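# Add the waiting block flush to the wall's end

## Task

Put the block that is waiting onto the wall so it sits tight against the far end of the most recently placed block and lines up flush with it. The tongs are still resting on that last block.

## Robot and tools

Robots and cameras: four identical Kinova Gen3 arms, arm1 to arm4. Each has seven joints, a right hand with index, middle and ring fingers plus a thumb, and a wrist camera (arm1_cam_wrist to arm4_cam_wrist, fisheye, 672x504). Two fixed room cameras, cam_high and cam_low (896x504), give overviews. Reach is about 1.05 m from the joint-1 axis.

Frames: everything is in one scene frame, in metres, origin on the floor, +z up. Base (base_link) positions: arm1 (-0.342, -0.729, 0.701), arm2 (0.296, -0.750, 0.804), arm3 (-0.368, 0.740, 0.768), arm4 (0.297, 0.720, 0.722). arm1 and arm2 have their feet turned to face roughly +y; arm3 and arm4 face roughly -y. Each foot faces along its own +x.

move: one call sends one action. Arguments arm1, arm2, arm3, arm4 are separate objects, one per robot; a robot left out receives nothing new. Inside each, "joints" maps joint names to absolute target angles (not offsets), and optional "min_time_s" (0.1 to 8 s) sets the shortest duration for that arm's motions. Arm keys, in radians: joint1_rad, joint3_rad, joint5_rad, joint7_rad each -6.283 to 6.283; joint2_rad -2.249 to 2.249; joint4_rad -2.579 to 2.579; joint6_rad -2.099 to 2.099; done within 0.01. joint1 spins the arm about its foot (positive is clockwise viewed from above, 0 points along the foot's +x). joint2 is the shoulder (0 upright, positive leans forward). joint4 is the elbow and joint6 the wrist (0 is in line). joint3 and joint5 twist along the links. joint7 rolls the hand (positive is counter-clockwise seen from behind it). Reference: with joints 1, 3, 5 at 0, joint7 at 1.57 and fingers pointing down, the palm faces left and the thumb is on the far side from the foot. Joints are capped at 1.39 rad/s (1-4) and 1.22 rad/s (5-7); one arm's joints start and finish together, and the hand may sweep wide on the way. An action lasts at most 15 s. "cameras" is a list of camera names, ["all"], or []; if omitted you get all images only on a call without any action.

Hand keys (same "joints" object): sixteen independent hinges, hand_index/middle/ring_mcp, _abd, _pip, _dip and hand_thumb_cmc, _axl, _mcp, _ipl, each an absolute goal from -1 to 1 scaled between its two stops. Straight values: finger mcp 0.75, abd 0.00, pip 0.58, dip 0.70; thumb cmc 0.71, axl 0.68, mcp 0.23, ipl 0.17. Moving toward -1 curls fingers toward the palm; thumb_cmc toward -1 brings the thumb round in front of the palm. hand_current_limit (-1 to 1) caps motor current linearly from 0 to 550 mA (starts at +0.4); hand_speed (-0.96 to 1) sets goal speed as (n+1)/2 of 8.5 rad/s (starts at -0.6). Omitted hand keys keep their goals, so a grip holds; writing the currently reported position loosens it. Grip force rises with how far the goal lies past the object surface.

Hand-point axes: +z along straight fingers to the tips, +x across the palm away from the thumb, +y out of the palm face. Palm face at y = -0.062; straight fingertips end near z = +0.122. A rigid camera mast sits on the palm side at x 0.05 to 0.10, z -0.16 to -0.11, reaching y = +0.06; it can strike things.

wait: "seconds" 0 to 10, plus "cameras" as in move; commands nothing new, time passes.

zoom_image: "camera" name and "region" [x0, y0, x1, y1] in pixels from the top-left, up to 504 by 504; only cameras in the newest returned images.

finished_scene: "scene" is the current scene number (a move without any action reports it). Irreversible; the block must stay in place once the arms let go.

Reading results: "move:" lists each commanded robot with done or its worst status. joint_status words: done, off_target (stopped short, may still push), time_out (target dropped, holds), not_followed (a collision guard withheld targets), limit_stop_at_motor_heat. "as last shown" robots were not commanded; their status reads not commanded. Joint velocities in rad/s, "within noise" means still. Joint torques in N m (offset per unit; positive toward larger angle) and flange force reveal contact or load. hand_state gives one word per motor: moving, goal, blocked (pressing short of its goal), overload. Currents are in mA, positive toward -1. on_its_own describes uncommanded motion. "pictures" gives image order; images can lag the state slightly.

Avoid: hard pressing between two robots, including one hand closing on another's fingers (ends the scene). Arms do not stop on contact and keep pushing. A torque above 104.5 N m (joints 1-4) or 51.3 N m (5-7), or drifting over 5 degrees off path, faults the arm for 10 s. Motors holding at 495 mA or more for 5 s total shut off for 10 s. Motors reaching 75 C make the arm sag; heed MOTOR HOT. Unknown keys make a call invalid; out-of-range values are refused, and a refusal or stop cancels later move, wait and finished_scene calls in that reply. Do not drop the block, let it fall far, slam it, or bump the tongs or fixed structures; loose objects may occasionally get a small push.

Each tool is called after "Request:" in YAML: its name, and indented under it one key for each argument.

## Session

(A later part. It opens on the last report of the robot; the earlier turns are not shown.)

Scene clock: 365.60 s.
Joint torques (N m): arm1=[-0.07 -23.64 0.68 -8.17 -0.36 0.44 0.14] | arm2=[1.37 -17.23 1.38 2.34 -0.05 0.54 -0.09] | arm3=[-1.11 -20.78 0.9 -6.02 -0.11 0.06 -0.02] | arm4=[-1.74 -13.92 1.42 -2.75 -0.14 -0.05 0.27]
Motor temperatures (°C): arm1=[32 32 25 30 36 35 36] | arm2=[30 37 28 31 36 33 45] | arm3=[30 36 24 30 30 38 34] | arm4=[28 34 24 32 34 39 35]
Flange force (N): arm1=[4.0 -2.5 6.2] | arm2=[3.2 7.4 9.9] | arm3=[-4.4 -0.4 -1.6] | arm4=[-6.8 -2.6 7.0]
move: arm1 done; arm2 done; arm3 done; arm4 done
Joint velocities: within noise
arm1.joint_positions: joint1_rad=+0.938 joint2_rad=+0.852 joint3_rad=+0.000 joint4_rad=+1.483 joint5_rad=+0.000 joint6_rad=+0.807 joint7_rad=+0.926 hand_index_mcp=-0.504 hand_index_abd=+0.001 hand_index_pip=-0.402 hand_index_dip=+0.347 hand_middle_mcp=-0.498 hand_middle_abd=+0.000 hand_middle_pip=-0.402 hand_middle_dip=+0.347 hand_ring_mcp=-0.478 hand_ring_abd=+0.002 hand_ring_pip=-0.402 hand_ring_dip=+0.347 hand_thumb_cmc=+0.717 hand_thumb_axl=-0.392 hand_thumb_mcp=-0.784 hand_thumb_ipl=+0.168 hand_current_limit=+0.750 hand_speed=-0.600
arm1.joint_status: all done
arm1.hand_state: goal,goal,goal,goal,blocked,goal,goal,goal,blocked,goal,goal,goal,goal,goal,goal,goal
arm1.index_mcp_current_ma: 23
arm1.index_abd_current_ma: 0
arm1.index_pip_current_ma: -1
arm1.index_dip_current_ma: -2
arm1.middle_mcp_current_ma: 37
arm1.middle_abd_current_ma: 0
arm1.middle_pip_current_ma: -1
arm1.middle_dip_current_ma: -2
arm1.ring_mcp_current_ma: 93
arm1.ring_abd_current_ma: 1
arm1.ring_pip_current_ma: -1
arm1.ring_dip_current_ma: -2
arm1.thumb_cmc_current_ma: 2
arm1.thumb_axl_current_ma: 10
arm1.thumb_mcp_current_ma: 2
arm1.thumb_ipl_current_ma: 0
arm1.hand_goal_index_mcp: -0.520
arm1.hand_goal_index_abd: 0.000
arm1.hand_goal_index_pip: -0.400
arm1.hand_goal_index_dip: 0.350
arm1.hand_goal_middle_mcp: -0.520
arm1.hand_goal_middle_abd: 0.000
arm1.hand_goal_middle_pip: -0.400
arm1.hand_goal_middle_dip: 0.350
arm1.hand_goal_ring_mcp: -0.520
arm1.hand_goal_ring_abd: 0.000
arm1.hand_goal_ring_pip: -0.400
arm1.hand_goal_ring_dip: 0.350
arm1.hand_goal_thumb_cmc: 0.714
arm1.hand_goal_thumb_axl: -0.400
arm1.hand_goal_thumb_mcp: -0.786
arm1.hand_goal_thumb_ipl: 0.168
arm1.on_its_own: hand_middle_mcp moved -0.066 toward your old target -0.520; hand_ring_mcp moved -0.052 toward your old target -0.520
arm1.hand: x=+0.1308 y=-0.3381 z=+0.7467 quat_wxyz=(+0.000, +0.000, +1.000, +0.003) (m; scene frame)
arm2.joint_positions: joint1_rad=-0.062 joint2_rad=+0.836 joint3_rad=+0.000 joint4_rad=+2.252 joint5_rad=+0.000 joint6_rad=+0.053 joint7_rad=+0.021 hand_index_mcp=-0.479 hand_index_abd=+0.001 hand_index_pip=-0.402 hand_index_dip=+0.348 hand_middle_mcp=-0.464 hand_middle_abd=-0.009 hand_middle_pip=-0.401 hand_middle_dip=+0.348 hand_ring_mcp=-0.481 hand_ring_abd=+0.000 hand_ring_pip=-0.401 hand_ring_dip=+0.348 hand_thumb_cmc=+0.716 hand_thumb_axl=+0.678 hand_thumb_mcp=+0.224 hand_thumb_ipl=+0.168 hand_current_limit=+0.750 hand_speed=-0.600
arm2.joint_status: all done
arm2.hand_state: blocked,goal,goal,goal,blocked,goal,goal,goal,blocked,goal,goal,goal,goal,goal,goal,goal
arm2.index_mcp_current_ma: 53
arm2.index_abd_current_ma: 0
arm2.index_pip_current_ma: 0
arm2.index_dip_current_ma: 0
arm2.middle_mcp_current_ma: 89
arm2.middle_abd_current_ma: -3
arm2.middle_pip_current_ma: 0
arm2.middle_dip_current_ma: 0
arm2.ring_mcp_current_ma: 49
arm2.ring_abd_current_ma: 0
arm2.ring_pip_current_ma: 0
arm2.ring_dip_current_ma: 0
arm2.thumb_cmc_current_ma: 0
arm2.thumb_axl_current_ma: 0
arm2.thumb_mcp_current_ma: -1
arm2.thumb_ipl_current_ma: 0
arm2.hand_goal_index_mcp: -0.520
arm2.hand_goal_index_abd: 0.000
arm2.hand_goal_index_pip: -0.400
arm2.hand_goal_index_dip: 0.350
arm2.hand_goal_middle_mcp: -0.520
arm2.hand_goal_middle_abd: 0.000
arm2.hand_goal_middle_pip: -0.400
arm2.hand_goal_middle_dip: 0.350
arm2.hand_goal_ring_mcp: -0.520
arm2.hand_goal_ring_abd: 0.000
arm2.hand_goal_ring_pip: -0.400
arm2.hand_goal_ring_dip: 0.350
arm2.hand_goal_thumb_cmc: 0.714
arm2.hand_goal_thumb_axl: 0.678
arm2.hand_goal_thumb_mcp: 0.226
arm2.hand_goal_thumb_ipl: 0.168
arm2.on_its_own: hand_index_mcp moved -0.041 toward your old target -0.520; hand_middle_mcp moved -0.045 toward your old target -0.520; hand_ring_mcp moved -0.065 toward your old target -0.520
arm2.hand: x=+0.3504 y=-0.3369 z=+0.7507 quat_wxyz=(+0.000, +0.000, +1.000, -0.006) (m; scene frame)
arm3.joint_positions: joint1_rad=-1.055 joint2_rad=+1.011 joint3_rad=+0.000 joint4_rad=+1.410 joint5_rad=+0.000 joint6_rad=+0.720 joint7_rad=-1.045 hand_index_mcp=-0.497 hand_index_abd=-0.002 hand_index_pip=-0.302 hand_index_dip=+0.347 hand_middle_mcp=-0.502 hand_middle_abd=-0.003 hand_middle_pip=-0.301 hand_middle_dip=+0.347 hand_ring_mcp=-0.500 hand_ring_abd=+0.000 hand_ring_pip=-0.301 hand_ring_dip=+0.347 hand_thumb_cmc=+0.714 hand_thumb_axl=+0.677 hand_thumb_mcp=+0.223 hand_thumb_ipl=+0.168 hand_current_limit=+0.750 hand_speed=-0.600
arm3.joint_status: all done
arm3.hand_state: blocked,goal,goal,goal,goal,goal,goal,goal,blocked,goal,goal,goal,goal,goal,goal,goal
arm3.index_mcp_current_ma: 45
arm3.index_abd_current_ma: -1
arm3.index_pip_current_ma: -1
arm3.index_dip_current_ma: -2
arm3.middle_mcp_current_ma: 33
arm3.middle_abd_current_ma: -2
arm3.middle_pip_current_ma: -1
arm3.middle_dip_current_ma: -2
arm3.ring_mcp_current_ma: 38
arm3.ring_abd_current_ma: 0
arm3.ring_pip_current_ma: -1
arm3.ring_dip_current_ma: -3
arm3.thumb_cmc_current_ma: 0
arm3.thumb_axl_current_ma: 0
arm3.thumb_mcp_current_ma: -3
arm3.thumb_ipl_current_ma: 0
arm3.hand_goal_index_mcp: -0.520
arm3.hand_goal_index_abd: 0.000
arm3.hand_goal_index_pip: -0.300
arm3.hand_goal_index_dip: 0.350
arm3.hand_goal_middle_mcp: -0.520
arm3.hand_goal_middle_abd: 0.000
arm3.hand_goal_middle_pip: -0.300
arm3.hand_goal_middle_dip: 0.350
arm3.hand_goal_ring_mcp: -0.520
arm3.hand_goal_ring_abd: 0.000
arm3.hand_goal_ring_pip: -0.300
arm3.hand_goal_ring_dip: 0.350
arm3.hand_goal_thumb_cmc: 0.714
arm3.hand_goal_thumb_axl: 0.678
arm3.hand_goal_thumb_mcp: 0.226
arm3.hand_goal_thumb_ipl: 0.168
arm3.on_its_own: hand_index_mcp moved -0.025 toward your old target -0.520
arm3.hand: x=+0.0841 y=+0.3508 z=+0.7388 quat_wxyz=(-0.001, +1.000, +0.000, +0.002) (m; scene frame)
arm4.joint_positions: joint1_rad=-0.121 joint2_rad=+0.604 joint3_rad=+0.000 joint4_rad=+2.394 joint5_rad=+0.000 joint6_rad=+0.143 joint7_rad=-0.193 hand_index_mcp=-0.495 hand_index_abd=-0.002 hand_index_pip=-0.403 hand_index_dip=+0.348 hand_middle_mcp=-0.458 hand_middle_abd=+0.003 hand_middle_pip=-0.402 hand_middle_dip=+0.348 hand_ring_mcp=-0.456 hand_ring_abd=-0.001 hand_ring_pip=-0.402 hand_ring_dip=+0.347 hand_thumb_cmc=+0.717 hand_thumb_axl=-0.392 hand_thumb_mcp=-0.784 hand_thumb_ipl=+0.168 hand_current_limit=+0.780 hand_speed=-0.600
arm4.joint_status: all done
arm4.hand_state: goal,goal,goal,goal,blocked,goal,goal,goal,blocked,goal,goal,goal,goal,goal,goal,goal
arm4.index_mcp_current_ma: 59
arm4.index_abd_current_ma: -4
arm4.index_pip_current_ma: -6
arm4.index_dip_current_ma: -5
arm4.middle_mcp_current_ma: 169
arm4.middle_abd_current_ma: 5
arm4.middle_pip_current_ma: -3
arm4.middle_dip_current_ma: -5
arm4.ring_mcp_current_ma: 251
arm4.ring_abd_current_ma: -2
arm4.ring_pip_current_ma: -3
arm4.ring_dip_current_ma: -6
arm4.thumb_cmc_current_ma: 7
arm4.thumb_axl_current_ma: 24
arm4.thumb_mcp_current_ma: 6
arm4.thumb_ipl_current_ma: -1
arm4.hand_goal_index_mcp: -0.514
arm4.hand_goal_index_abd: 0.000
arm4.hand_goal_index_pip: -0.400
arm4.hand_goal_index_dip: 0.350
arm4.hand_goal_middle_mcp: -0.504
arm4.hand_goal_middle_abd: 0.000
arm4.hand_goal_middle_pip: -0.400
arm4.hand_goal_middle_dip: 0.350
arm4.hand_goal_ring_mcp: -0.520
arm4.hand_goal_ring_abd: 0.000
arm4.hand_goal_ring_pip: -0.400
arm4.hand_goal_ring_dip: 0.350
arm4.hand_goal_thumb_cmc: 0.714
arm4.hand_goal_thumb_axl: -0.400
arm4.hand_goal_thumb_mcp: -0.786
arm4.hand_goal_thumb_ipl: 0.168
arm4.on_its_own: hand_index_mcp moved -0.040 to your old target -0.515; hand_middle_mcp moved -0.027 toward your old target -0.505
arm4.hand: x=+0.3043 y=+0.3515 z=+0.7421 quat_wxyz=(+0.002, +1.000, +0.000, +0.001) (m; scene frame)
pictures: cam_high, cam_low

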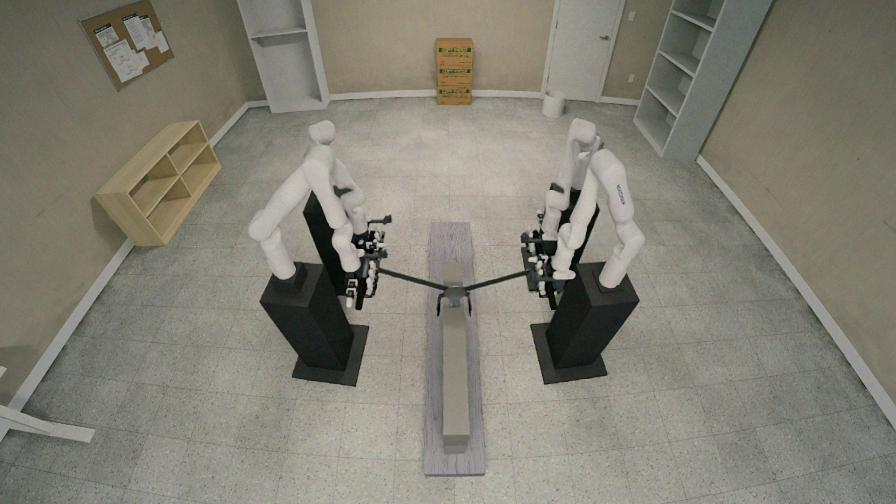

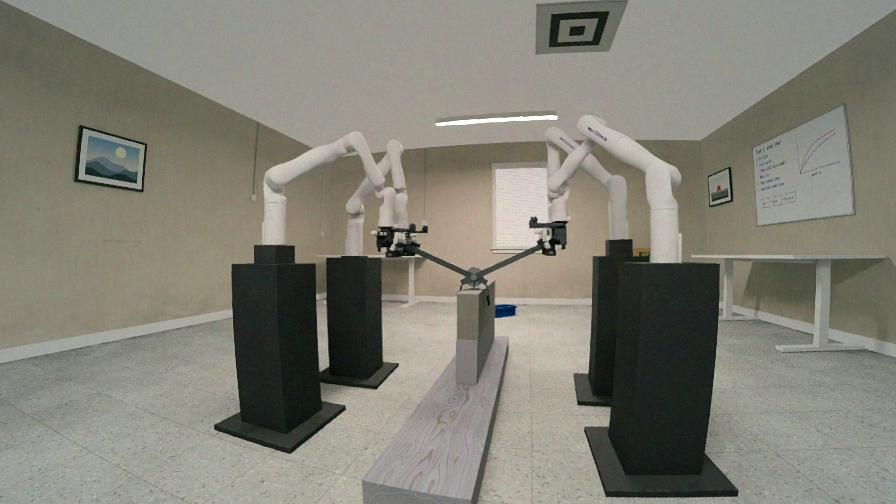

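Request:
move:
  arm1: {"joints":{"joint2_rad":0.8545,"joint4_rad":1.4832,"joint6_rad":0.8039},"min_time_s":1.2}
  arm2: {"joints":{"joint2_rad":0.8424,"joint4_rad":2.2512,"joint6_rad":0.0480},"min_time_s":1.2}
  arm3: {"joints":{"joint2_rad":1.0133,"joint4_rad":1.4102,"joint6_rad":0.7181},"min_time_s":1.2}
  arm4: {"joints":{"joint2_rad":0.6113,"joint4_rad":2.3951,"joint6_rad":0.1352},"min_time_s":1.2}

Scene clock: 368.70 s.
Joint torques (N m): arm1=[-0.63 -23.59 0.06 -8.48 -0.63 0.14 0.05] | arm2=[1.22 -17.48 1.35 0.93 0.01 -0.15 -0.05] | arm3=[-1.04 -20.82 0.88 -6.01 -0.11 0.08 0] | arm4=[-0.91 -14.16 2.42 -5.27 -0.26 -1.23 0.08]
Motor temperatures (°C): arm1=[32 32 25 30 36 35 36] | arm2=[30 37 28 31 36 33 45] | arm3=[30 36 24 30 30 38 34] | arm4=[28 34 24 32 34 39 35]
Flange force (N): arm1=[3.9 -3.8 5.6] | arm2=[3.1 4.8 8.2] | arm3=[-4.4 -0.5 -1.5] | arm4=[-5.1 -7.9 4.0]
move: arm1 done; arm2 done; arm3 done; arm4 done
Joint velocities: within noise
arm1.joint_positions: joint1_rad=+0.938 joint2_rad=+0.855 joint3_rad=+0.000 joint4_rad=+1.483 joint5_rad=+0.000 joint6_rad=+0.804 joint7_rad=+0.926 hand_index_mcp=-0.504 hand_index_abd=+0.001 hand_index_pip=-0.402 hand_index_dip=+0.347 hand_middle_mcp=-0.498 hand_middle_abd=+0.000 hand_middle_pip=-0.402 hand_middle_dip=+0.347 hand_ring_mcp=-0.486 hand_ring_abd=+0.002 hand_ring_pip=-0.402 hand_ring_dip=+0.347 hand_thumb_cmc=+0.717 hand_thumb_axl=-0.392 hand_thumb_mcp=-0.784 hand_thumb_ipl=+0.168 hand_current_limit=+0.750 hand_speed=-0.600
arm1.joint_status: all done
arm1.hand_state: goal,goal,goal,goal,blocked,goal,goal,goal,blocked,goal,goal,goal,goal,goal,goal,goal
arm1.index_mcp_current_ma: 23
arm1.index_abd_current_ma: 0
arm1.index_pip_current_ma: -1
arm1.index_dip_current_ma: -2
arm1.middle_mcp_current_ma: 37
arm1.middle_abd_current_ma: 0
arm1.middle_pip_current_ma: -1
arm1.middle_dip_current_ma: -2
arm1.ring_mcp_current_ma: 67
arm1.ring_abd_current_ma: 1
arm1.ring_pip_current_ma: -1
arm1.ring_dip_current_ma: -2
arm1.thumb_cmc_current_ma: 2
arm1.thumb_axl_current_ma: 10
arm1.thumb_mcp_current_ma: 2
arm1.thumb_ipl_current_ma: 0
arm1.hand_goal_index_mcp: -0.520
arm1.hand_goal_index_abd: 0.000
arm1.hand_goal_index_pip: -0.400
arm1.hand_goal_index_dip: 0.350
arm1.hand_goal_middle_mcp: -0.520
arm1.hand_goal_middle_abd: 0.000
arm1.hand_goal_middle_pip: -0.400
arm1.hand_goal_middle_dip: 0.350
arm1.hand_goal_ring_mcp: -0.520
arm1.hand_goal_ring_abd: 0.000
arm1.hand_goal_ring_pip: -0.400
arm1.hand_goal_ring_dip: 0.350
arm1.hand_goal_thumb_cmc: 0.714
arm1.hand_goal_thumb_axl: -0.400
arm1.hand_goal_thumb_mcp: -0.786
arm1.hand_goal_thumb_ipl: 0.168
arm1.hand: x=+0.1308 y=-0.3381 z=+0.7452 quat_wxyz=(+0.000, +0.000, +1.000, +0.003) (m; scene frame)
arm2.joint_positions: joint1_rad=-0.062 joint2_rad=+0.842 joint3_rad=+0.000 joint4_rad=+2.251 joint5_rad=+0.000 joint6_rad=+0.048 joint7_rad=+0.021 hand_index_mcp=-0.485 hand_index_abd=+0.001 hand_index_pip=-0.402 hand_index_dip=+0.348 hand_middle_mcp=-0.471 hand_middle_abd=-0.007 hand_middle_pip=-0.401 hand_middle_dip=+0.348 hand_ring_mcp=-0.491 hand_ring_abd=+0.000 hand_ring_pip=-0.401 hand_ring_dip=+0.348 hand_thumb_cmc=+0.716 hand_thumb_axl=+0.678 hand_thumb_mcp=+0.224 hand_thumb_ipl=+0.168 hand_current_limit=+0.750 hand_speed=-0.600
arm2.joint_status: all done
arm2.hand_state: blocked,goal,goal,goal,blocked,goal,goal,goal,blocked,goal,goal,goal,goal,goal,goal,goal
arm2.index_mcp_current_ma: 41
arm2.index_abd_current_ma: 0
arm2.index_pip_current_ma: 0
arm2.index_dip_current_ma: 0
arm2.middle_mcp_current_ma: 71
arm2.middle_abd_current_ma: -2
arm2.middle_pip_current_ma: 0
arm2.middle_dip_current_ma: 0
arm2.ring_mcp_current_ma: 30
arm2.ring_abd_current_ma: 0
arm2.ring_pip_current_ma: 0
arm2.ring_dip_current_ma: 0
arm2.thumb_cmc_current_ma: 0
arm2.thumb_axl_current_ma: 0
arm2.thumb_mcp_current_ma: -1
arm2.thumb_ipl_current_ma: 0
arm2.hand_goal_index_mcp: -0.520
arm2.hand_goal_index_abd: 0.000
arm2.hand_goal_index_pip: -0.400
arm2.hand_goal_index_dip: 0.350
arm2.hand_goal_middle_mcp: -0.520
arm2.hand_goal_middle_abd: 0.000
arm2.hand_goal_middle_pip: -0.400
arm2.hand_goal_middle_dip: 0.350
arm2.hand_goal_ring_mcp: -0.520
arm2.hand_goal_ring_abd: 0.000
arm2.hand_goal_ring_pip: -0.400
arm2.hand_goal_ring_dip: 0.350
arm2.hand_goal_thumb_cmc: 0.714
arm2.hand_goal_thumb_axl: 0.678
arm2.hand_goal_thumb_mcp: 0.226
arm2.hand_goal_thumb_ipl: 0.168
arm2.hand: x=+0.3504 y=-0.3369 z=+0.7488 quat_wxyz=(+0.000, +0.000, +1.000, -0.006) (m; scene frame)
arm3.joint_positions: joint1_rad=-1.055 joint2_rad=+1.013 joint3_rad=+0.000 joint4_rad=+1.410 joint5_rad=+0.000 joint6_rad=+0.718 joint7_rad=-1.045 hand_index_mcp=-0.497 hand_index_abd=-0.002 hand_index_pip=-0.302 hand_index_dip=+0.347 hand_middle_mcp=-0.502 hand_middle_abd=-0.003 hand_middle_pip=-0.301 hand_middle_dip=+0.347 hand_ring_mcp=-0.500 hand_ring_abd=+0.000 hand_ring_pip=-0.301 hand_ring_dip=+0.347 hand_thumb_cmc=+0.714 hand_thumb_axl=+0.677 hand_thumb_mcp=+0.223 hand_thumb_ipl=+0.168 hand_current_limit=+0.750 hand_speed=-0.600
arm3.joint_status: all done
arm3.hand_state: blocked,goal,goal,goal,goal,goal,goal,goal,blocked,goal,goal,goal,goal,goal,goal,goal
arm3.index_mcp_current_ma: 45
arm3.index_abd_current_ma: -1
arm3.index_pip_current_ma: -1
arm3.index_dip_current_ma: -2
arm3.middle_mcp_current_ma: 33
arm3.middle_abd_current_ma: -2
arm3.middle_pip_current_ma: -1
arm3.middle_dip_current_ma: -2
arm3.ring_mcp_current_ma: 38
arm3.ring_abd_current_ma: 0
arm3.ring_pip_current_ma: -1
arm3.ring_dip_current_ma: -3
arm3.thumb_cmc_current_ma: 0
arm3.thumb_axl_current_ma: 0
arm3.thumb_mcp_current_ma: -3
arm3.thumb_ipl_current_ma: 0
arm3.hand_goal_index_mcp: -0.520
arm3.hand_goal_index_abd: 0.000
arm3.hand_goal_index_pip: -0.300
arm3.hand_goal_index_dip: 0.350
arm3.hand_goal_middle_mcp: -0.520
arm3.hand_goal_middle_abd: 0.000
arm3.hand_goal_middle_pip: -0.300
arm3.hand_goal_middle_dip: 0.350
arm3.hand_goal_ring_mcp: -0.520
arm3.hand_goal_ring_abd: 0.000
arm3.hand_goal_ring_pip: -0.300
arm3.hand_goal_ring_dip: 0.350
arm3.hand_goal_thumb_cmc: 0.714
arm3.hand_goal_thumb_axl: 0.678
arm3.hand_goal_thumb_mcp: 0.226
arm3.hand_goal_thumb_ipl: 0.168
arm3.hand: x=+0.0841 y=+0.3508 z=+0.7378 quat_wxyz=(-0.001, +1.000, +0.000, +0.002) (m; scene frame)
arm4.joint_positions: joint1_rad=-0.121 joint2_rad=+0.611 joint3_rad=+0.000 joint4_rad=+2.395 joint5_rad=+0.000 joint6_rad=+0.135 joint7_rad=-0.193 hand_index_mcp=-0.499 hand_index_abd=-0.002 hand_index_pip=-0.402 hand_index_dip=+0.348 hand_middle_mcp=-0.476 hand_middle_abd=+0.002 hand_middle_pip=-0.402 hand_middle_dip=+0.348 hand_ring_mcp=-0.474 hand_ring_abd=-0.001 hand_ring_pip=-0.402 hand_ring_dip=+0.347 hand_thumb_cmc=+0.717 hand_thumb_axl=-0.392 hand_thumb_mcp=-0.784 hand_thumb_ipl=+0.168 hand_current_limit=+0.780 hand_speed=-0.600
arm4.joint_status: all done
arm4.hand_state: goal,goal,goal,goal,blocked,goal,goal,goal,blocked,goal,goal,goal,goal,goal,goal,goal
arm4.index_mcp_current_ma: 45
arm4.index_abd_current_ma: -4
arm4.index_pip_current_ma: -5
arm4.index_dip_current_ma: -5
arm4.middle_mcp_current_ma: 96
arm4.middle_abd_current_ma: 3
arm4.middle_pip_current_ma: -3
arm4.middle_dip_current_ma: -5
arm4.ring_mcp_current_ma: 169
arm4.ring_abd_current_ma: -2
arm4.ring_pip_current_ma: -3
arm4.ring_dip_current_ma: -6
arm4.thumb_cmc_current_ma: 6
arm4.thumb_axl_current_ma: 24
arm4.thumb_mcp_current_ma: 6
arm4.thumb_ipl_current_ma: -1
arm4.hand_goal_index_mcp: -0.514
arm4.hand_goal_index_abd: 0.000
arm4.hand_goal_index_pip: -0.400
arm4.hand_goal_index_dip: 0.350
arm4.hand_goal_middle_mcp: -0.504
arm4.hand_goal_middle_abd: 0.000
arm4.hand_goal_middle_pip: -0.400
arm4.hand_goal_middle_dip: 0.350
arm4.hand_goal_ring_mcp: -0.520
arm4.hand_goal_ring_abd: 0.000
arm4.hand_goal_ring_pip: -0.400
arm4.hand_goal_ring_dip: 0.350
arm4.hand_goal_thumb_cmc: 0.714
arm4.hand_goal_thumb_axl: -0.400
arm4.hand_goal_thumb_mcp: -0.786
arm4.hand_goal_thumb_ipl: 0.168
arm4.hand: x=+0.3044 y=+0.3515 z=+0.7401 quat_wxyz=(+0.002, +1.000, +0.000, +0.001) (m; scene frame)
pictures: none

Near zero. Release.

Request:
move:
  arm1: {"joints":{"hand_index_pip":0.576,"hand_middle_pip":0.576,"hand_ring_pip":0.576,"hand_index_dip":0.696,"hand_middle_dip":0.696,"hand_ring_dip":0.696}}
  arm2: {"joints":{"hand_index_pip":0.576,"hand_middle_pip":0.576,"hand_ring_pip":0.576,"hand_index_dip":0.696,"hand_middle_dip":0.696,"hand_ring_dip":0.696}}
  arm3: {"joints":{"hand_index_pip":0.576,"hand_middle_pip":0.576,"hand_ring_pip":0.576,"hand_index_dip":0.696,"hand_middle_dip":0.696,"hand_ring_dip":0.696}}
  arm4: {"joints":{"hand_index_pip":0.576,"hand_middle_pip":0.576,"hand_ring_pip":0.576,"hand_index_dip":0.696,"hand_middle_dip":0.696,"hand_ring_dip":0.696}}

Request:
move:
  arm1: {"joints":{"hand_index_mcp":-0.38,"hand_middle_mcp":-0.38,"hand_ring_mcp":-0.38}}
  arm2: {"joints":{"hand_index_mcp":-0.38,"hand_middle_mcp":-0.38,"hand_ring_mcp":-0.38}}
  arm3: {"joints":{"hand_index_mcp":-0.38,"hand_middle_mcp":-0.38,"hand_ring_mcp":-0.38}}
  arm4: {"joints":{"hand_index_mcp":-0.38,"hand_middle_mcp":-0.38,"hand_ring_mcp":-0.38}}
  cameras: ["cam_high","cam_low"]

Request:
zoom_image:
  camera: "cam_low"
  region: [370, 200, 590, 300]

Scene clock: 371.97 s.
Joint torques (N m): arm1=[-0.58 -23.71 0.14 -8.48 -0.6 0.18 0.02] | arm2=[1.27 -17.51 1.36 0.9 0 -0.16 -0.06] | arm3=[-1.09 -20.87 0.89 -6.01 -0.09 0.06 -0.02] | arm4=[-0.96 -14.22 2.47 -5.17 -0.26 -1.23 0.07]
Motor temperatures (°C): arm1=[32 32 25 30 36 35 36] | arm2=[30 37 28 31 36 33 45] | arm3=[30 36 24 30 30 38 34] | arm4=[28 34 24 32 34 39 35]
Flange force (N): arm1=[3.9 -3.8 5.9] | arm2=[3.2 4.8 8.3] | arm3=[-4.3 -0.4 -1.5] | arm4=[-5.3 -7.5 4.2]
move: arm1 done; arm2 done; arm3 done; arm4 done
Joint velocities: within noise
arm1.joint_positions: joint1_rad=+0.938 joint2_rad=+0.855 joint3_rad=+0.000 joint4_rad=+1.483 joint5_rad=+0.000 joint6_rad=+0.804 joint7_rad=+0.926 hand_index_mcp=-0.504 hand_index_abd=+0.001 hand_index_pip=+0.576 hand_index_dip=+0.693 hand_middle_mcp=-0.498 hand_middle_abd=+0.000 hand_middle_pip=+0.576 hand_middle_dip=+0.694 hand_ring_mcp=-0.486 hand_ring_abd=+0.002 hand_ring_pip=+0.576 hand_ring_dip=+0.693 hand_thumb_cmc=+0.717 hand_thumb_axl=-0.392 hand_thumb_mcp=-0.784 hand_thumb_ipl=+0.168 hand_current_limit=+0.750 hand_speed=-0.600
arm1.joint_status: all done
arm1.hand_state: goal,goal,goal,goal,blocked,goal,goal,goal,blocked,goal,goal,goal,goal,goal,goal,goal
arm1.index_mcp_current_ma: 23
arm1.index_abd_current_ma: 0
arm1.index_pip_current_ma: 0
arm1.index_dip_current_ma: -2
arm1.middle_mcp_current_ma: 36
arm1.middle_abd_current_ma: 0
arm1.middle_pip_current_ma: 0
arm1.middle_dip_current_ma: -1
arm1.ring_mcp_current_ma: 67
arm1.ring_abd_current_ma: 1
arm1.ring_pip_current_ma: 0
arm1.ring_dip_current_ma: -2
arm1.thumb_cmc_current_ma: 2
arm1.thumb_axl_current_ma: 10
arm1.thumb_mcp_current_ma: 2
arm1.thumb_ipl_current_ma: 0
arm1.hand_goal_index_mcp: -0.520
arm1.hand_goal_index_abd: 0.000
arm1.hand_goal_index_pip: 0.576
arm1.hand_goal_index_dip: 0.696
arm1.hand_goal_middle_mcp: -0.520
arm1.hand_goal_middle_abd: 0.000
arm1.hand_goal_middle_pip: 0.576
arm1.hand_goal_middle_dip: 0.696
arm1.hand_goal_ring_mcp: -0.520
arm1.hand_goal_ring_abd: 0.000
arm1.hand_goal_ring_pip: 0.576
arm1.hand_goal_ring_dip: 0.696
arm1.hand_goal_thumb_cmc: 0.714
arm1.hand_goal_thumb_axl: -0.400
arm1.hand_goal_thumb_mcp: -0.786
arm1.hand_goal_thumb_ipl: 0.168
arm1.hand: x=+0.1308 y=-0.3381 z=+0.7452 quat_wxyz=(+0.000, +0.000, +1.000, +0.003) (m; scene frame)
arm2.joint_positions: joint1_rad=-0.062 joint2_rad=+0.842 joint3_rad=+0.000 joint4_rad=+2.251 joint5_rad=+0.000 joint6_rad=+0.048 joint7_rad=+0.021 hand_index_mcp=-0.485 hand_index_abd=+0.001 hand_index_pip=+0.576 hand_index_dip=+0.694 hand_middle_mcp=-0.472 hand_middle_abd=-0.007 hand_middle_pip=+0.576 hand_middle_dip=+0.694 hand_ring_mcp=-0.491 hand_ring_abd=+0.000 hand_ring_pip=+0.576 hand_ring_dip=+0.694 hand_thumb_cmc=+0.716 hand_thumb_axl=+0.678 hand_thumb_mcp=+0.224 hand_thumb_ipl=+0.168 hand_current_limit=+0.750 hand_speed=-0.600
arm2.joint_status: all done
arm2.hand_state: blocked,goal,goal,goal,blocked,goal,goal,goal,blocked,goal,goal,goal,goal,goal,goal,goal
arm2.index_mcp_current_ma: 40
arm2.index_abd_current_ma: 0
arm2.index_pip_current_ma: 0
arm2.index_dip_current_ma: 0
arm2.middle_mcp_current_ma: 70
arm2.middle_abd_current_ma: -2
arm2.middle_pip_current_ma: 0
arm2.middle_dip_current_ma: 0
arm2.ring_mcp_current_ma: 30
arm2.ring_abd_current_ma: 0
arm2.ring_pip_current_ma: 0
arm2.ring_dip_current_ma: 0
arm2.thumb_cmc_current_ma: 0
arm2.thumb_axl_current_ma: 0
arm2.thumb_mcp_current_ma: -1
arm2.thumb_ipl_current_ma: 0
arm2.hand_goal_index_mcp: -0.520
arm2.hand_goal_index_abd: 0.000
arm2.hand_goal_index_pip: 0.576
arm2.hand_goal_index_dip: 0.696
arm2.hand_goal_middle_mcp: -0.520
arm2.hand_goal_middle_abd: 0.000
arm2.hand_goal_middle_pip: 0.576
arm2.hand_goal_middle_dip: 0.696
arm2.hand_goal_ring_mcp: -0.520
arm2.hand_goal_ring_abd: 0.000
arm2.hand_goal_ring_pip: 0.576
arm2.hand_goal_ring_dip: 0.696
arm2.hand_goal_thumb_cmc: 0.714
arm2.hand_goal_thumb_axl: 0.678
arm2.hand_goal_thumb_mcp: 0.226
arm2.hand_goal_thumb_ipl: 0.168
arm2.hand: x=+0.3504 y=-0.3369 z=+0.7488 quat_wxyz=(+0.000, +0.000, +1.000, -0.006) (m; scene frame)
arm3.joint_positions: joint1_rad=-1.055 joint2_rad=+1.013 joint3_rad=+0.000 joint4_rad=+1.410 joint5_rad=+0.000 joint6_rad=+0.718 joint7_rad=-1.045 hand_index_mcp=-0.497 hand_index_abd=-0.002 hand_index_pip=+0.576 hand_index_dip=+0.694 hand_middle_mcp=-0.502 hand_middle_abd=-0.003 hand_middle_pip=+0.576 hand_middle_dip=+0.694 hand_ring_mcp=-0.500 hand_ring_abd=+0.000 hand_ring_pip=+0.576 hand_ring_dip=+0.693 hand_thumb_cmc=+0.714 hand_thumb_axl=+0.677 hand_thumb_mcp=+0.223 hand_thumb_ipl=+0.168 hand_current_limit=+0.750 hand_speed=-0.600
arm3.joint_status: all done
arm3.hand_state: blocked,goal,goal,goal,goal,goal,goal,goal,blocked,goal,goal,goal,goal,goal,goal,goal
arm3.index_mcp_current_ma: 44
arm3.index_abd_current_ma: -1
arm3.index_pip_current_ma: 0
arm3.index_dip_current_ma: -2
arm3.middle_mcp_current_ma: 32
arm3.middle_abd_current_ma: -2
arm3.middle_pip_current_ma: 0
arm3.middle_dip_current_ma: -2
arm3.ring_mcp_current_ma: 38
arm3.ring_abd_current_ma: 0
arm3.ring_pip_current_ma: 0
arm3.ring_dip_current_ma: -2
arm3.thumb_cmc_current_ma: 0
arm3.thumb_axl_current_ma: 0
arm3.thumb_mcp_current_ma: -3
arm3.thumb_ipl_current_ma: 0
arm3.hand_goal_index_mcp: -0.520
arm3.hand_goal_index_abd: 0.000
arm3.hand_goal_index_pip: 0.576
arm3.hand_goal_index_dip: 0.696
arm3.hand_goal_middle_mcp: -0.520
arm3.hand_goal_middle_abd: 0.000
arm3.hand_goal_middle_pip: 0.576
arm3.hand_goal_middle_dip: 0.696
arm3.hand_goal_ring_mcp: -0.520
arm3.hand_goal_ring_abd: 0.000
arm3.hand_goal_ring_pip: 0.576
arm3.hand_goal_ring_dip: 0.696
arm3.hand_goal_thumb_cmc: 0.714
arm3.hand_goal_thumb_axl: 0.678
arm3.hand_goal_thumb_mcp: 0.226
arm3.hand_goal_thumb_ipl: 0.168
arm3.hand: x=+0.0841 y=+0.3508 z=+0.7378 quat_wxyz=(-0.001, +1.000, +0.000, +0.002) (m; scene frame)
arm4.joint_positions: joint1_rad=-0.121 joint2_rad=+0.611 joint3_rad=+0.000 joint4_rad=+2.395 joint5_rad=+0.000 joint6_rad=+0.135 joint7_rad=-0.193 hand_index_mcp=-0.499 hand_index_abd=-0.002 hand_index_pip=+0.575 hand_index_dip=+0.694 hand_middle_mcp=-0.476 hand_middle_abd=+0.002 hand_middle_pip=+0.576 hand_middle_dip=+0.694 hand_ring_mcp=-0.474 hand_ring_abd=-0.001 hand_ring_pip=+0.576 hand_ring_dip=+0.693 hand_thumb_cmc=+0.717 hand_thumb_axl=-0.392 hand_thumb_mcp=-0.784 hand_thumb_ipl=+0.168 hand_current_limit=+0.780 hand_speed=-0.600
arm4.joint_status: all done
arm4.hand_state: goal,goal,goal,goal,blocked,goal,goal,goal,blocked,goal,goal,goal,goal,goal,goal,goal
arm4.index_mcp_current_ma: 45
arm4.index_abd_current_ma: -4
arm4.index_pip_current_ma: -2
arm4.index_dip_current_ma: -4
arm4.middle_mcp_current_ma: 95
arm4.middle_abd_current_ma: 3
arm4.middle_pip_current_ma: 0
arm4.middle_dip_current_ma: -4
arm4.ring_mcp_current_ma: 168
arm4.ring_abd_current_ma: -2
arm4.ring_pip_current_ma: 0
arm4.ring_dip_current_ma: -5
arm4.thumb_cmc_current_ma: 6
arm4.thumb_axl_current_ma: 24
arm4.thumb_mcp_current_ma: 6
arm4.thumb_ipl_current_ma: -1
arm4.hand_goal_index_mcp: -0.514
arm4.hand_goal_index_abd: 0.000
arm4.hand_goal_index_pip: 0.576
arm4.hand_goal_index_dip: 0.696
arm4.hand_goal_middle_mcp: -0.504
arm4.hand_goal_middle_abd: 0.000
arm4.hand_goal_middle_pip: 0.576
arm4.hand_goal_middle_dip: 0.696
arm4.hand_goal_ring_mcp: -0.520
arm4.hand_goal_ring_abd: 0.000
arm4.hand_goal_ring_pip: 0.576
arm4.hand_goal_ring_dip: 0.696
arm4.hand_goal_thumb_cmc: 0.714
arm4.hand_goal_thumb_axl: -0.400
arm4.hand_goal_thumb_mcp: -0.786
arm4.hand_goal_thumb_ipl: 0.168
arm4.hand: x=+0.3044 y=+0.3515 z=+0.7401 quat_wxyz=(+0.002, +1.000, +0.000, +0.001) (m; scene frame)
pictures: none

Scene clock: 372.53 s.
Joint torques (N m): arm1=[-2.5 -23.19 -1.46 -9.03 -0.96 -0.34 0.23] | arm2=[1.16 -15.59 1.16 0.63 -0.01 -0.24 -0.07] | arm3=[-1.08 -20.78 0.95 -6.06 -0.12 0.09 -0.02] | arm4=[-1.2 -12.22 2.15 -3.39 -0.19 -0.29 0.15]
Motor temperatures (°C): arm1=[32 32 25 30 36 35 36] | arm2=[30 37 28 31 36 33 45] | arm3=[30 36 24 30 30 38 34] | arm4=[28 34 24 32 34 39 35]
Flange force (N): arm1=[3.5 -7.3 4.2] | arm2=[3.0 3.9 2.1] | arm3=[-4.7 -0.6 -1.6] | arm4=[-5.6 -5.3 0.2]
move: arm1 done; arm2 done; arm3 done; arm4 done
Joint velocities: within noise
arm1.joint_positions: joint1_rad=+0.938 joint2_rad=+0.855 joint3_rad=+0.000 joint4_rad=+1.483 joint5_rad=+0.000 joint6_rad=+0.804 joint7_rad=+0.926 hand_index_mcp=-0.373 hand_index_abd=+0.001 hand_index_pip=+0.576 hand_index_dip=+0.693 hand_middle_mcp=-0.371 hand_middle_abd=+0.000 hand_middle_pip=+0.576 hand_middle_dip=+0.694 hand_ring_mcp=-0.373 hand_ring_abd=+0.002 hand_ring_pip=+0.576 hand_ring_dip=+0.693 hand_thumb_cmc=+0.717 hand_thumb_axl=-0.392 hand_thumb_mcp=-0.784 hand_thumb_ipl=+0.168 hand_current_limit=+0.750 hand_speed=-0.600
arm1.joint_status: all done
arm1.hand_state: goal,goal,goal,goal,goal,goal,goal,goal,goal,goal,goal,goal,goal,goal,goal,goal
arm1.index_mcp_current_ma: 7
arm1.index_abd_current_ma: 0
arm1.index_pip_current_ma: 0
arm1.index_dip_current_ma: -2
arm1.middle_mcp_current_ma: 9
arm1.middle_abd_current_ma: 0
arm1.middle_pip_current_ma: 0
arm1.middle_dip_current_ma: -1
arm1.ring_mcp_current_ma: 7
arm1.ring_abd_current_ma: 1
arm1.ring_pip_current_ma: 0
arm1.ring_dip_current_ma: -2
arm1.thumb_cmc_current_ma: 2
arm1.thumb_axl_current_ma: 10
arm1.thumb_mcp_current_ma: 2
arm1.thumb_ipl_current_ma: 0
arm1.hand_goal_index_mcp: -0.380
arm1.hand_goal_index_abd: 0.000
arm1.hand_goal_index_pip: 0.576
arm1.hand_goal_index_dip: 0.696
arm1.hand_goal_middle_mcp: -0.380
arm1.hand_goal_middle_abd: 0.000
arm1.hand_goal_middle_pip: 0.576
arm1.hand_goal_middle_dip: 0.696
arm1.hand_goal_ring_mcp: -0.380
arm1.hand_goal_ring_abd: 0.000
arm1.hand_goal_ring_pip: 0.576
arm1.hand_goal_ring_dip: 0.696
arm1.hand_goal_thumb_cmc: 0.714
arm1.hand_goal_thumb_axl: -0.400
arm1.hand_goal_thumb_mcp: -0.786
arm1.hand_goal_thumb_ipl: 0.168
arm1.hand: x=+0.1308 y=-0.3381 z=+0.7452 quat_wxyz=(+0.000, +0.000, +1.000, +0.003) (m; scene frame)
arm2.joint_positions: joint1_rad=-0.062 joint2_rad=+0.842 joint3_rad=+0.000 joint4_rad=+2.251 joint5_rad=+0.000 joint6_rad=+0.048 joint7_rad=+0.021 hand_index_mcp=-0.374 hand_index_abd=+0.001 hand_index_pip=+0.576 hand_index_dip=+0.694 hand_middle_mcp=-0.372 hand_middle_abd=-0.003 hand_middle_pip=+0.576 hand_middle_dip=+0.694 hand_ring_mcp=-0.373 hand_ring_abd=+0.000 hand_ring_pip=+0.576 hand_ring_dip=+0.694 hand_thumb_cmc=+0.716 hand_thumb_axl=+0.678 hand_thumb_mcp=+0.224 hand_thumb_ipl=+0.168 hand_current_limit=+0.750 hand_speed=-0.600
arm2.joint_status: all done
arm2.hand_state: goal,goal,goal,goal,goal,goal,goal,goal,goal,goal,goal,goal,goal,goal,goal,goal
arm2.index_mcp_current_ma: 2
arm2.index_abd_current_ma: 0
arm2.index_pip_current_ma: 0
arm2.index_dip_current_ma: 0
arm2.middle_mcp_current_ma: 3
arm2.middle_abd_current_ma: -1
arm2.middle_pip_current_ma: 0
arm2.middle_dip_current_ma: 0
arm2.ring_mcp_current_ma: 3
arm2.ring_abd_current_ma: 0
arm2.ring_pip_current_ma: 0
arm2.ring_dip_current_ma: 0
arm2.thumb_cmc_current_ma: 0
arm2.thumb_axl_current_ma: 0
arm2.thumb_mcp_current_ma: -1
arm2.thumb_ipl_current_ma: 0
arm2.hand_goal_index_mcp: -0.380
arm2.hand_goal_index_abd: 0.000
arm2.hand_goal_index_pip: 0.576
arm2.hand_goal_index_dip: 0.696
arm2.hand_goal_middle_mcp: -0.380
arm2.hand_goal_middle_abd: 0.000
arm2.hand_goal_middle_pip: 0.576
arm2.hand_goal_middle_dip: 0.696
arm2.hand_goal_ring_mcp: -0.380
arm2.hand_goal_ring_abd: 0.000
arm2.hand_goal_ring_pip: 0.576
arm2.hand_goal_ring_dip: 0.696
arm2.hand_goal_thumb_cmc: 0.714
arm2.hand_goal_thumb_axl: 0.678
arm2.hand_goal_thumb_mcp: 0.226
arm2.hand_goal_thumb_ipl: 0.168
arm2.hand: x=+0.3504 y=-0.3369 z=+0.7488 quat_wxyz=(+0.000, +0.000, +1.000, -0.006) (m; scene frame)
arm3.joint_positions: joint1_rad=-1.055 joint2_rad=+1.013 joint3_rad=+0.000 joint4_rad=+1.410 joint5_rad=+0.000 joint6_rad=+0.718 joint7_rad=-1.045 hand_index_mcp=-0.371 hand_index_abd=-0.002 hand_index_pip=+0.576 hand_index_dip=+0.694 hand_middle_mcp=-0.373 hand_middle_abd=-0.003 hand_middle_pip=+0.576 hand_middle_dip=+0.694 hand_ring_mcp=-0.371 hand_ring_abd=+0.000 hand_ring_pip=+0.576 hand_ring_dip=+0.693 hand_thumb_cmc=+0.714 hand_thumb_axl=+0.677 hand_thumb_mcp=+0.223 hand_thumb_ipl=+0.168 hand_current_limit=+0.750 hand_speed=-0.600
arm3.joint_status: all done
arm3.hand_state: goal,goal,goal,goal,goal,goal,goal,goal,goal,goal,goal,goal,goal,goal,goal,goal
arm3.index_mcp_current_ma: 12
arm3.index_abd_current_ma: -1
arm3.index_pip_current_ma: 0
arm3.index_dip_current_ma: -2
arm3.middle_mcp_current_ma: 9
arm3.middle_abd_current_ma: -2
arm3.middle_pip_current_ma: 0
arm3.middle_dip_current_ma: -2
arm3.ring_mcp_current_ma: 11
arm3.ring_abd_current_ma: 0
arm3.ring_pip_current_ma: 0
arm3.ring_dip_current_ma: -2
arm3.thumb_cmc_current_ma: 0
arm3.thumb_axl_current_ma: 0
arm3.thumb_mcp_current_ma: -3
arm3.thumb_ipl_current_ma: 0
arm3.hand_goal_index_mcp: -0.380
arm3.hand_goal_index_abd: 0.000
arm3.hand_goal_index_pip: 0.576
arm3.hand_goal_index_dip: 0.696
arm3.hand_goal_middle_mcp: -0.380
arm3.hand_goal_middle_abd: 0.000
arm3.hand_goal_middle_pip: 0.576
arm3.hand_goal_middle_dip: 0.696
arm3.hand_goal_ring_mcp: -0.380
arm3.hand_goal_ring_abd: 0.000
arm3.hand_goal_ring_pip: 0.576
arm3.hand_goal_ring_dip: 0.696
arm3.hand_goal_thumb_cmc: 0.714
arm3.hand_goal_thumb_axl: 0.678
arm3.hand_goal_thumb_mcp: 0.226
arm3.hand_goal_thumb_ipl: 0.168
arm3.hand: x=+0.0841 y=+0.3508 z=+0.7378 quat_wxyz=(-0.001, +1.000, +0.000, +0.002) (m; scene frame)
arm4.joint_positions: joint1_rad=-0.121 joint2_rad=+0.611 joint3_rad=+0.000 joint4_rad=+2.395 joint5_rad=+0.000 joint6_rad=+0.135 joint7_rad=-0.193 hand_index_mcp=-0.374 hand_index_abd=-0.003 hand_index_pip=+0.576 hand_index_dip=+0.694 hand_middle_mcp=-0.373 hand_middle_abd=+0.002 hand_middle_pip=+0.576 hand_middle_dip=+0.694 hand_ring_mcp=-0.372 hand_ring_abd=-0.001 hand_ring_pip=+0.576 hand_ring_dip=+0.694 hand_thumb_cmc=+0.717 hand_thumb_axl=-0.392 hand_thumb_mcp=-0.784 hand_thumb_ipl=+0.168 hand_current_limit=+0.780 hand_speed=-0.600
arm4.joint_status: all done
arm4.hand_state: goal,goal,goal,goal,goal,goal,goal,goal,goal,goal,goal,goal,goal,goal,goal,goal
arm4.index_mcp_current_ma: 16
arm4.index_abd_current_ma: -4
arm4.index_pip_current_ma: 0
arm4.index_dip_current_ma: -4
arm4.middle_mcp_current_ma: 18
arm4.middle_abd_current_ma: 3
arm4.middle_pip_current_ma: 0
arm4.middle_dip_current_ma: -4
arm4.ring_mcp_current_ma: 21
arm4.ring_abd_current_ma: -2
arm4.ring_pip_current_ma: 0
arm4.ring_dip_current_ma: -5
arm4.thumb_cmc_current_ma: 6
arm4.thumb_axl_current_ma: 24
arm4.thumb_mcp_current_ma: 6
arm4.thumb_ipl_current_ma: -1
arm4.hand_goal_index_mcp: -0.380
arm4.hand_goal_index_abd: 0.000
arm4.hand_goal_index_pip: 0.576
arm4.hand_goal_index_dip: 0.696
arm4.hand_goal_middle_mcp: -0.380
arm4.hand_goal_middle_abd: 0.000
arm4.hand_goal_middle_pip: 0.576
arm4.hand_goal_middle_dip: 0.696
arm4.hand_goal_ring_mcp: -0.380
arm4.hand_goal_ring_abd: 0.000
arm4.hand_goal_ring_pip: 0.576
arm4.hand_goal_ring_dip: 0.696
arm4.hand_goal_thumb_cmc: 0.714
arm4.hand_goal_thumb_axl: -0.400
arm4.hand_goal_thumb_mcp: -0.786
arm4.hand_goal_thumb_ipl: 0.168
arm4.hand: x=+0.3044 y=+0.3515 z=+0.7401 quat_wxyz=(+0.002, +1.000, +0.000, +0.001) (m; scene frame)
pictures: cam_high, cam_low

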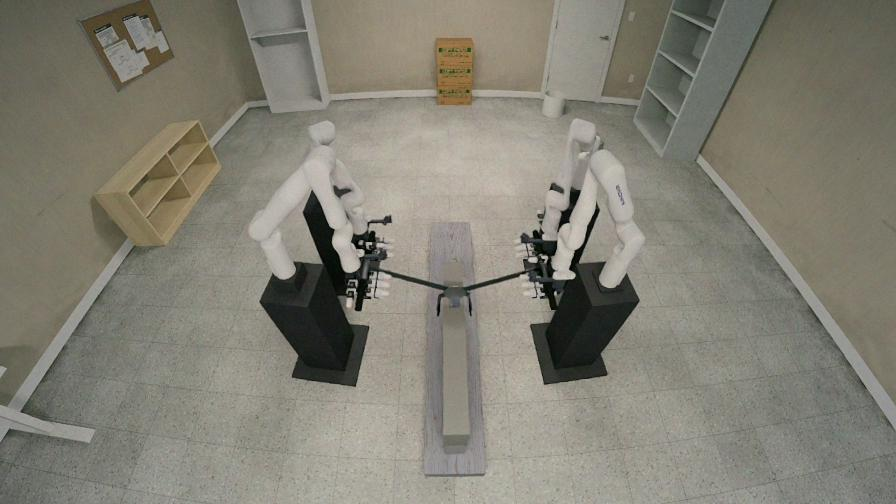

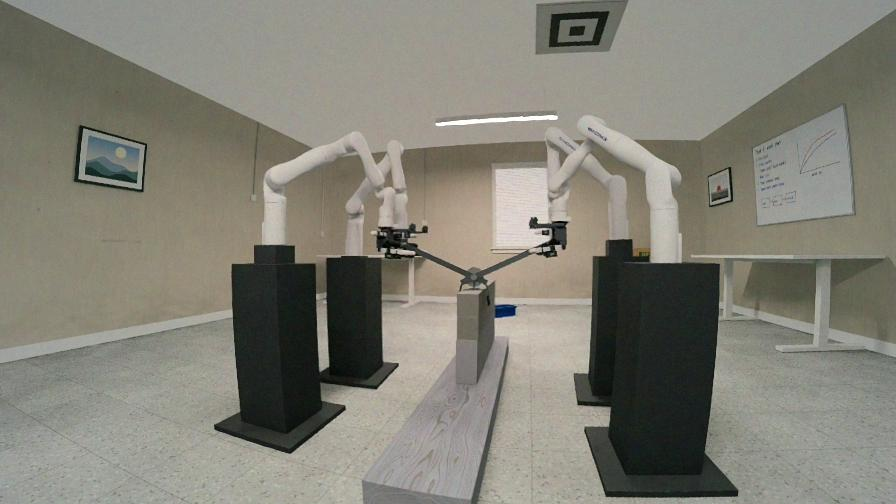

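Scaled by 2.291 from the camera's 896x504 image, which has a finer 1280x720 frame.

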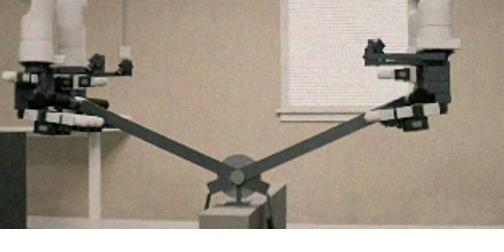

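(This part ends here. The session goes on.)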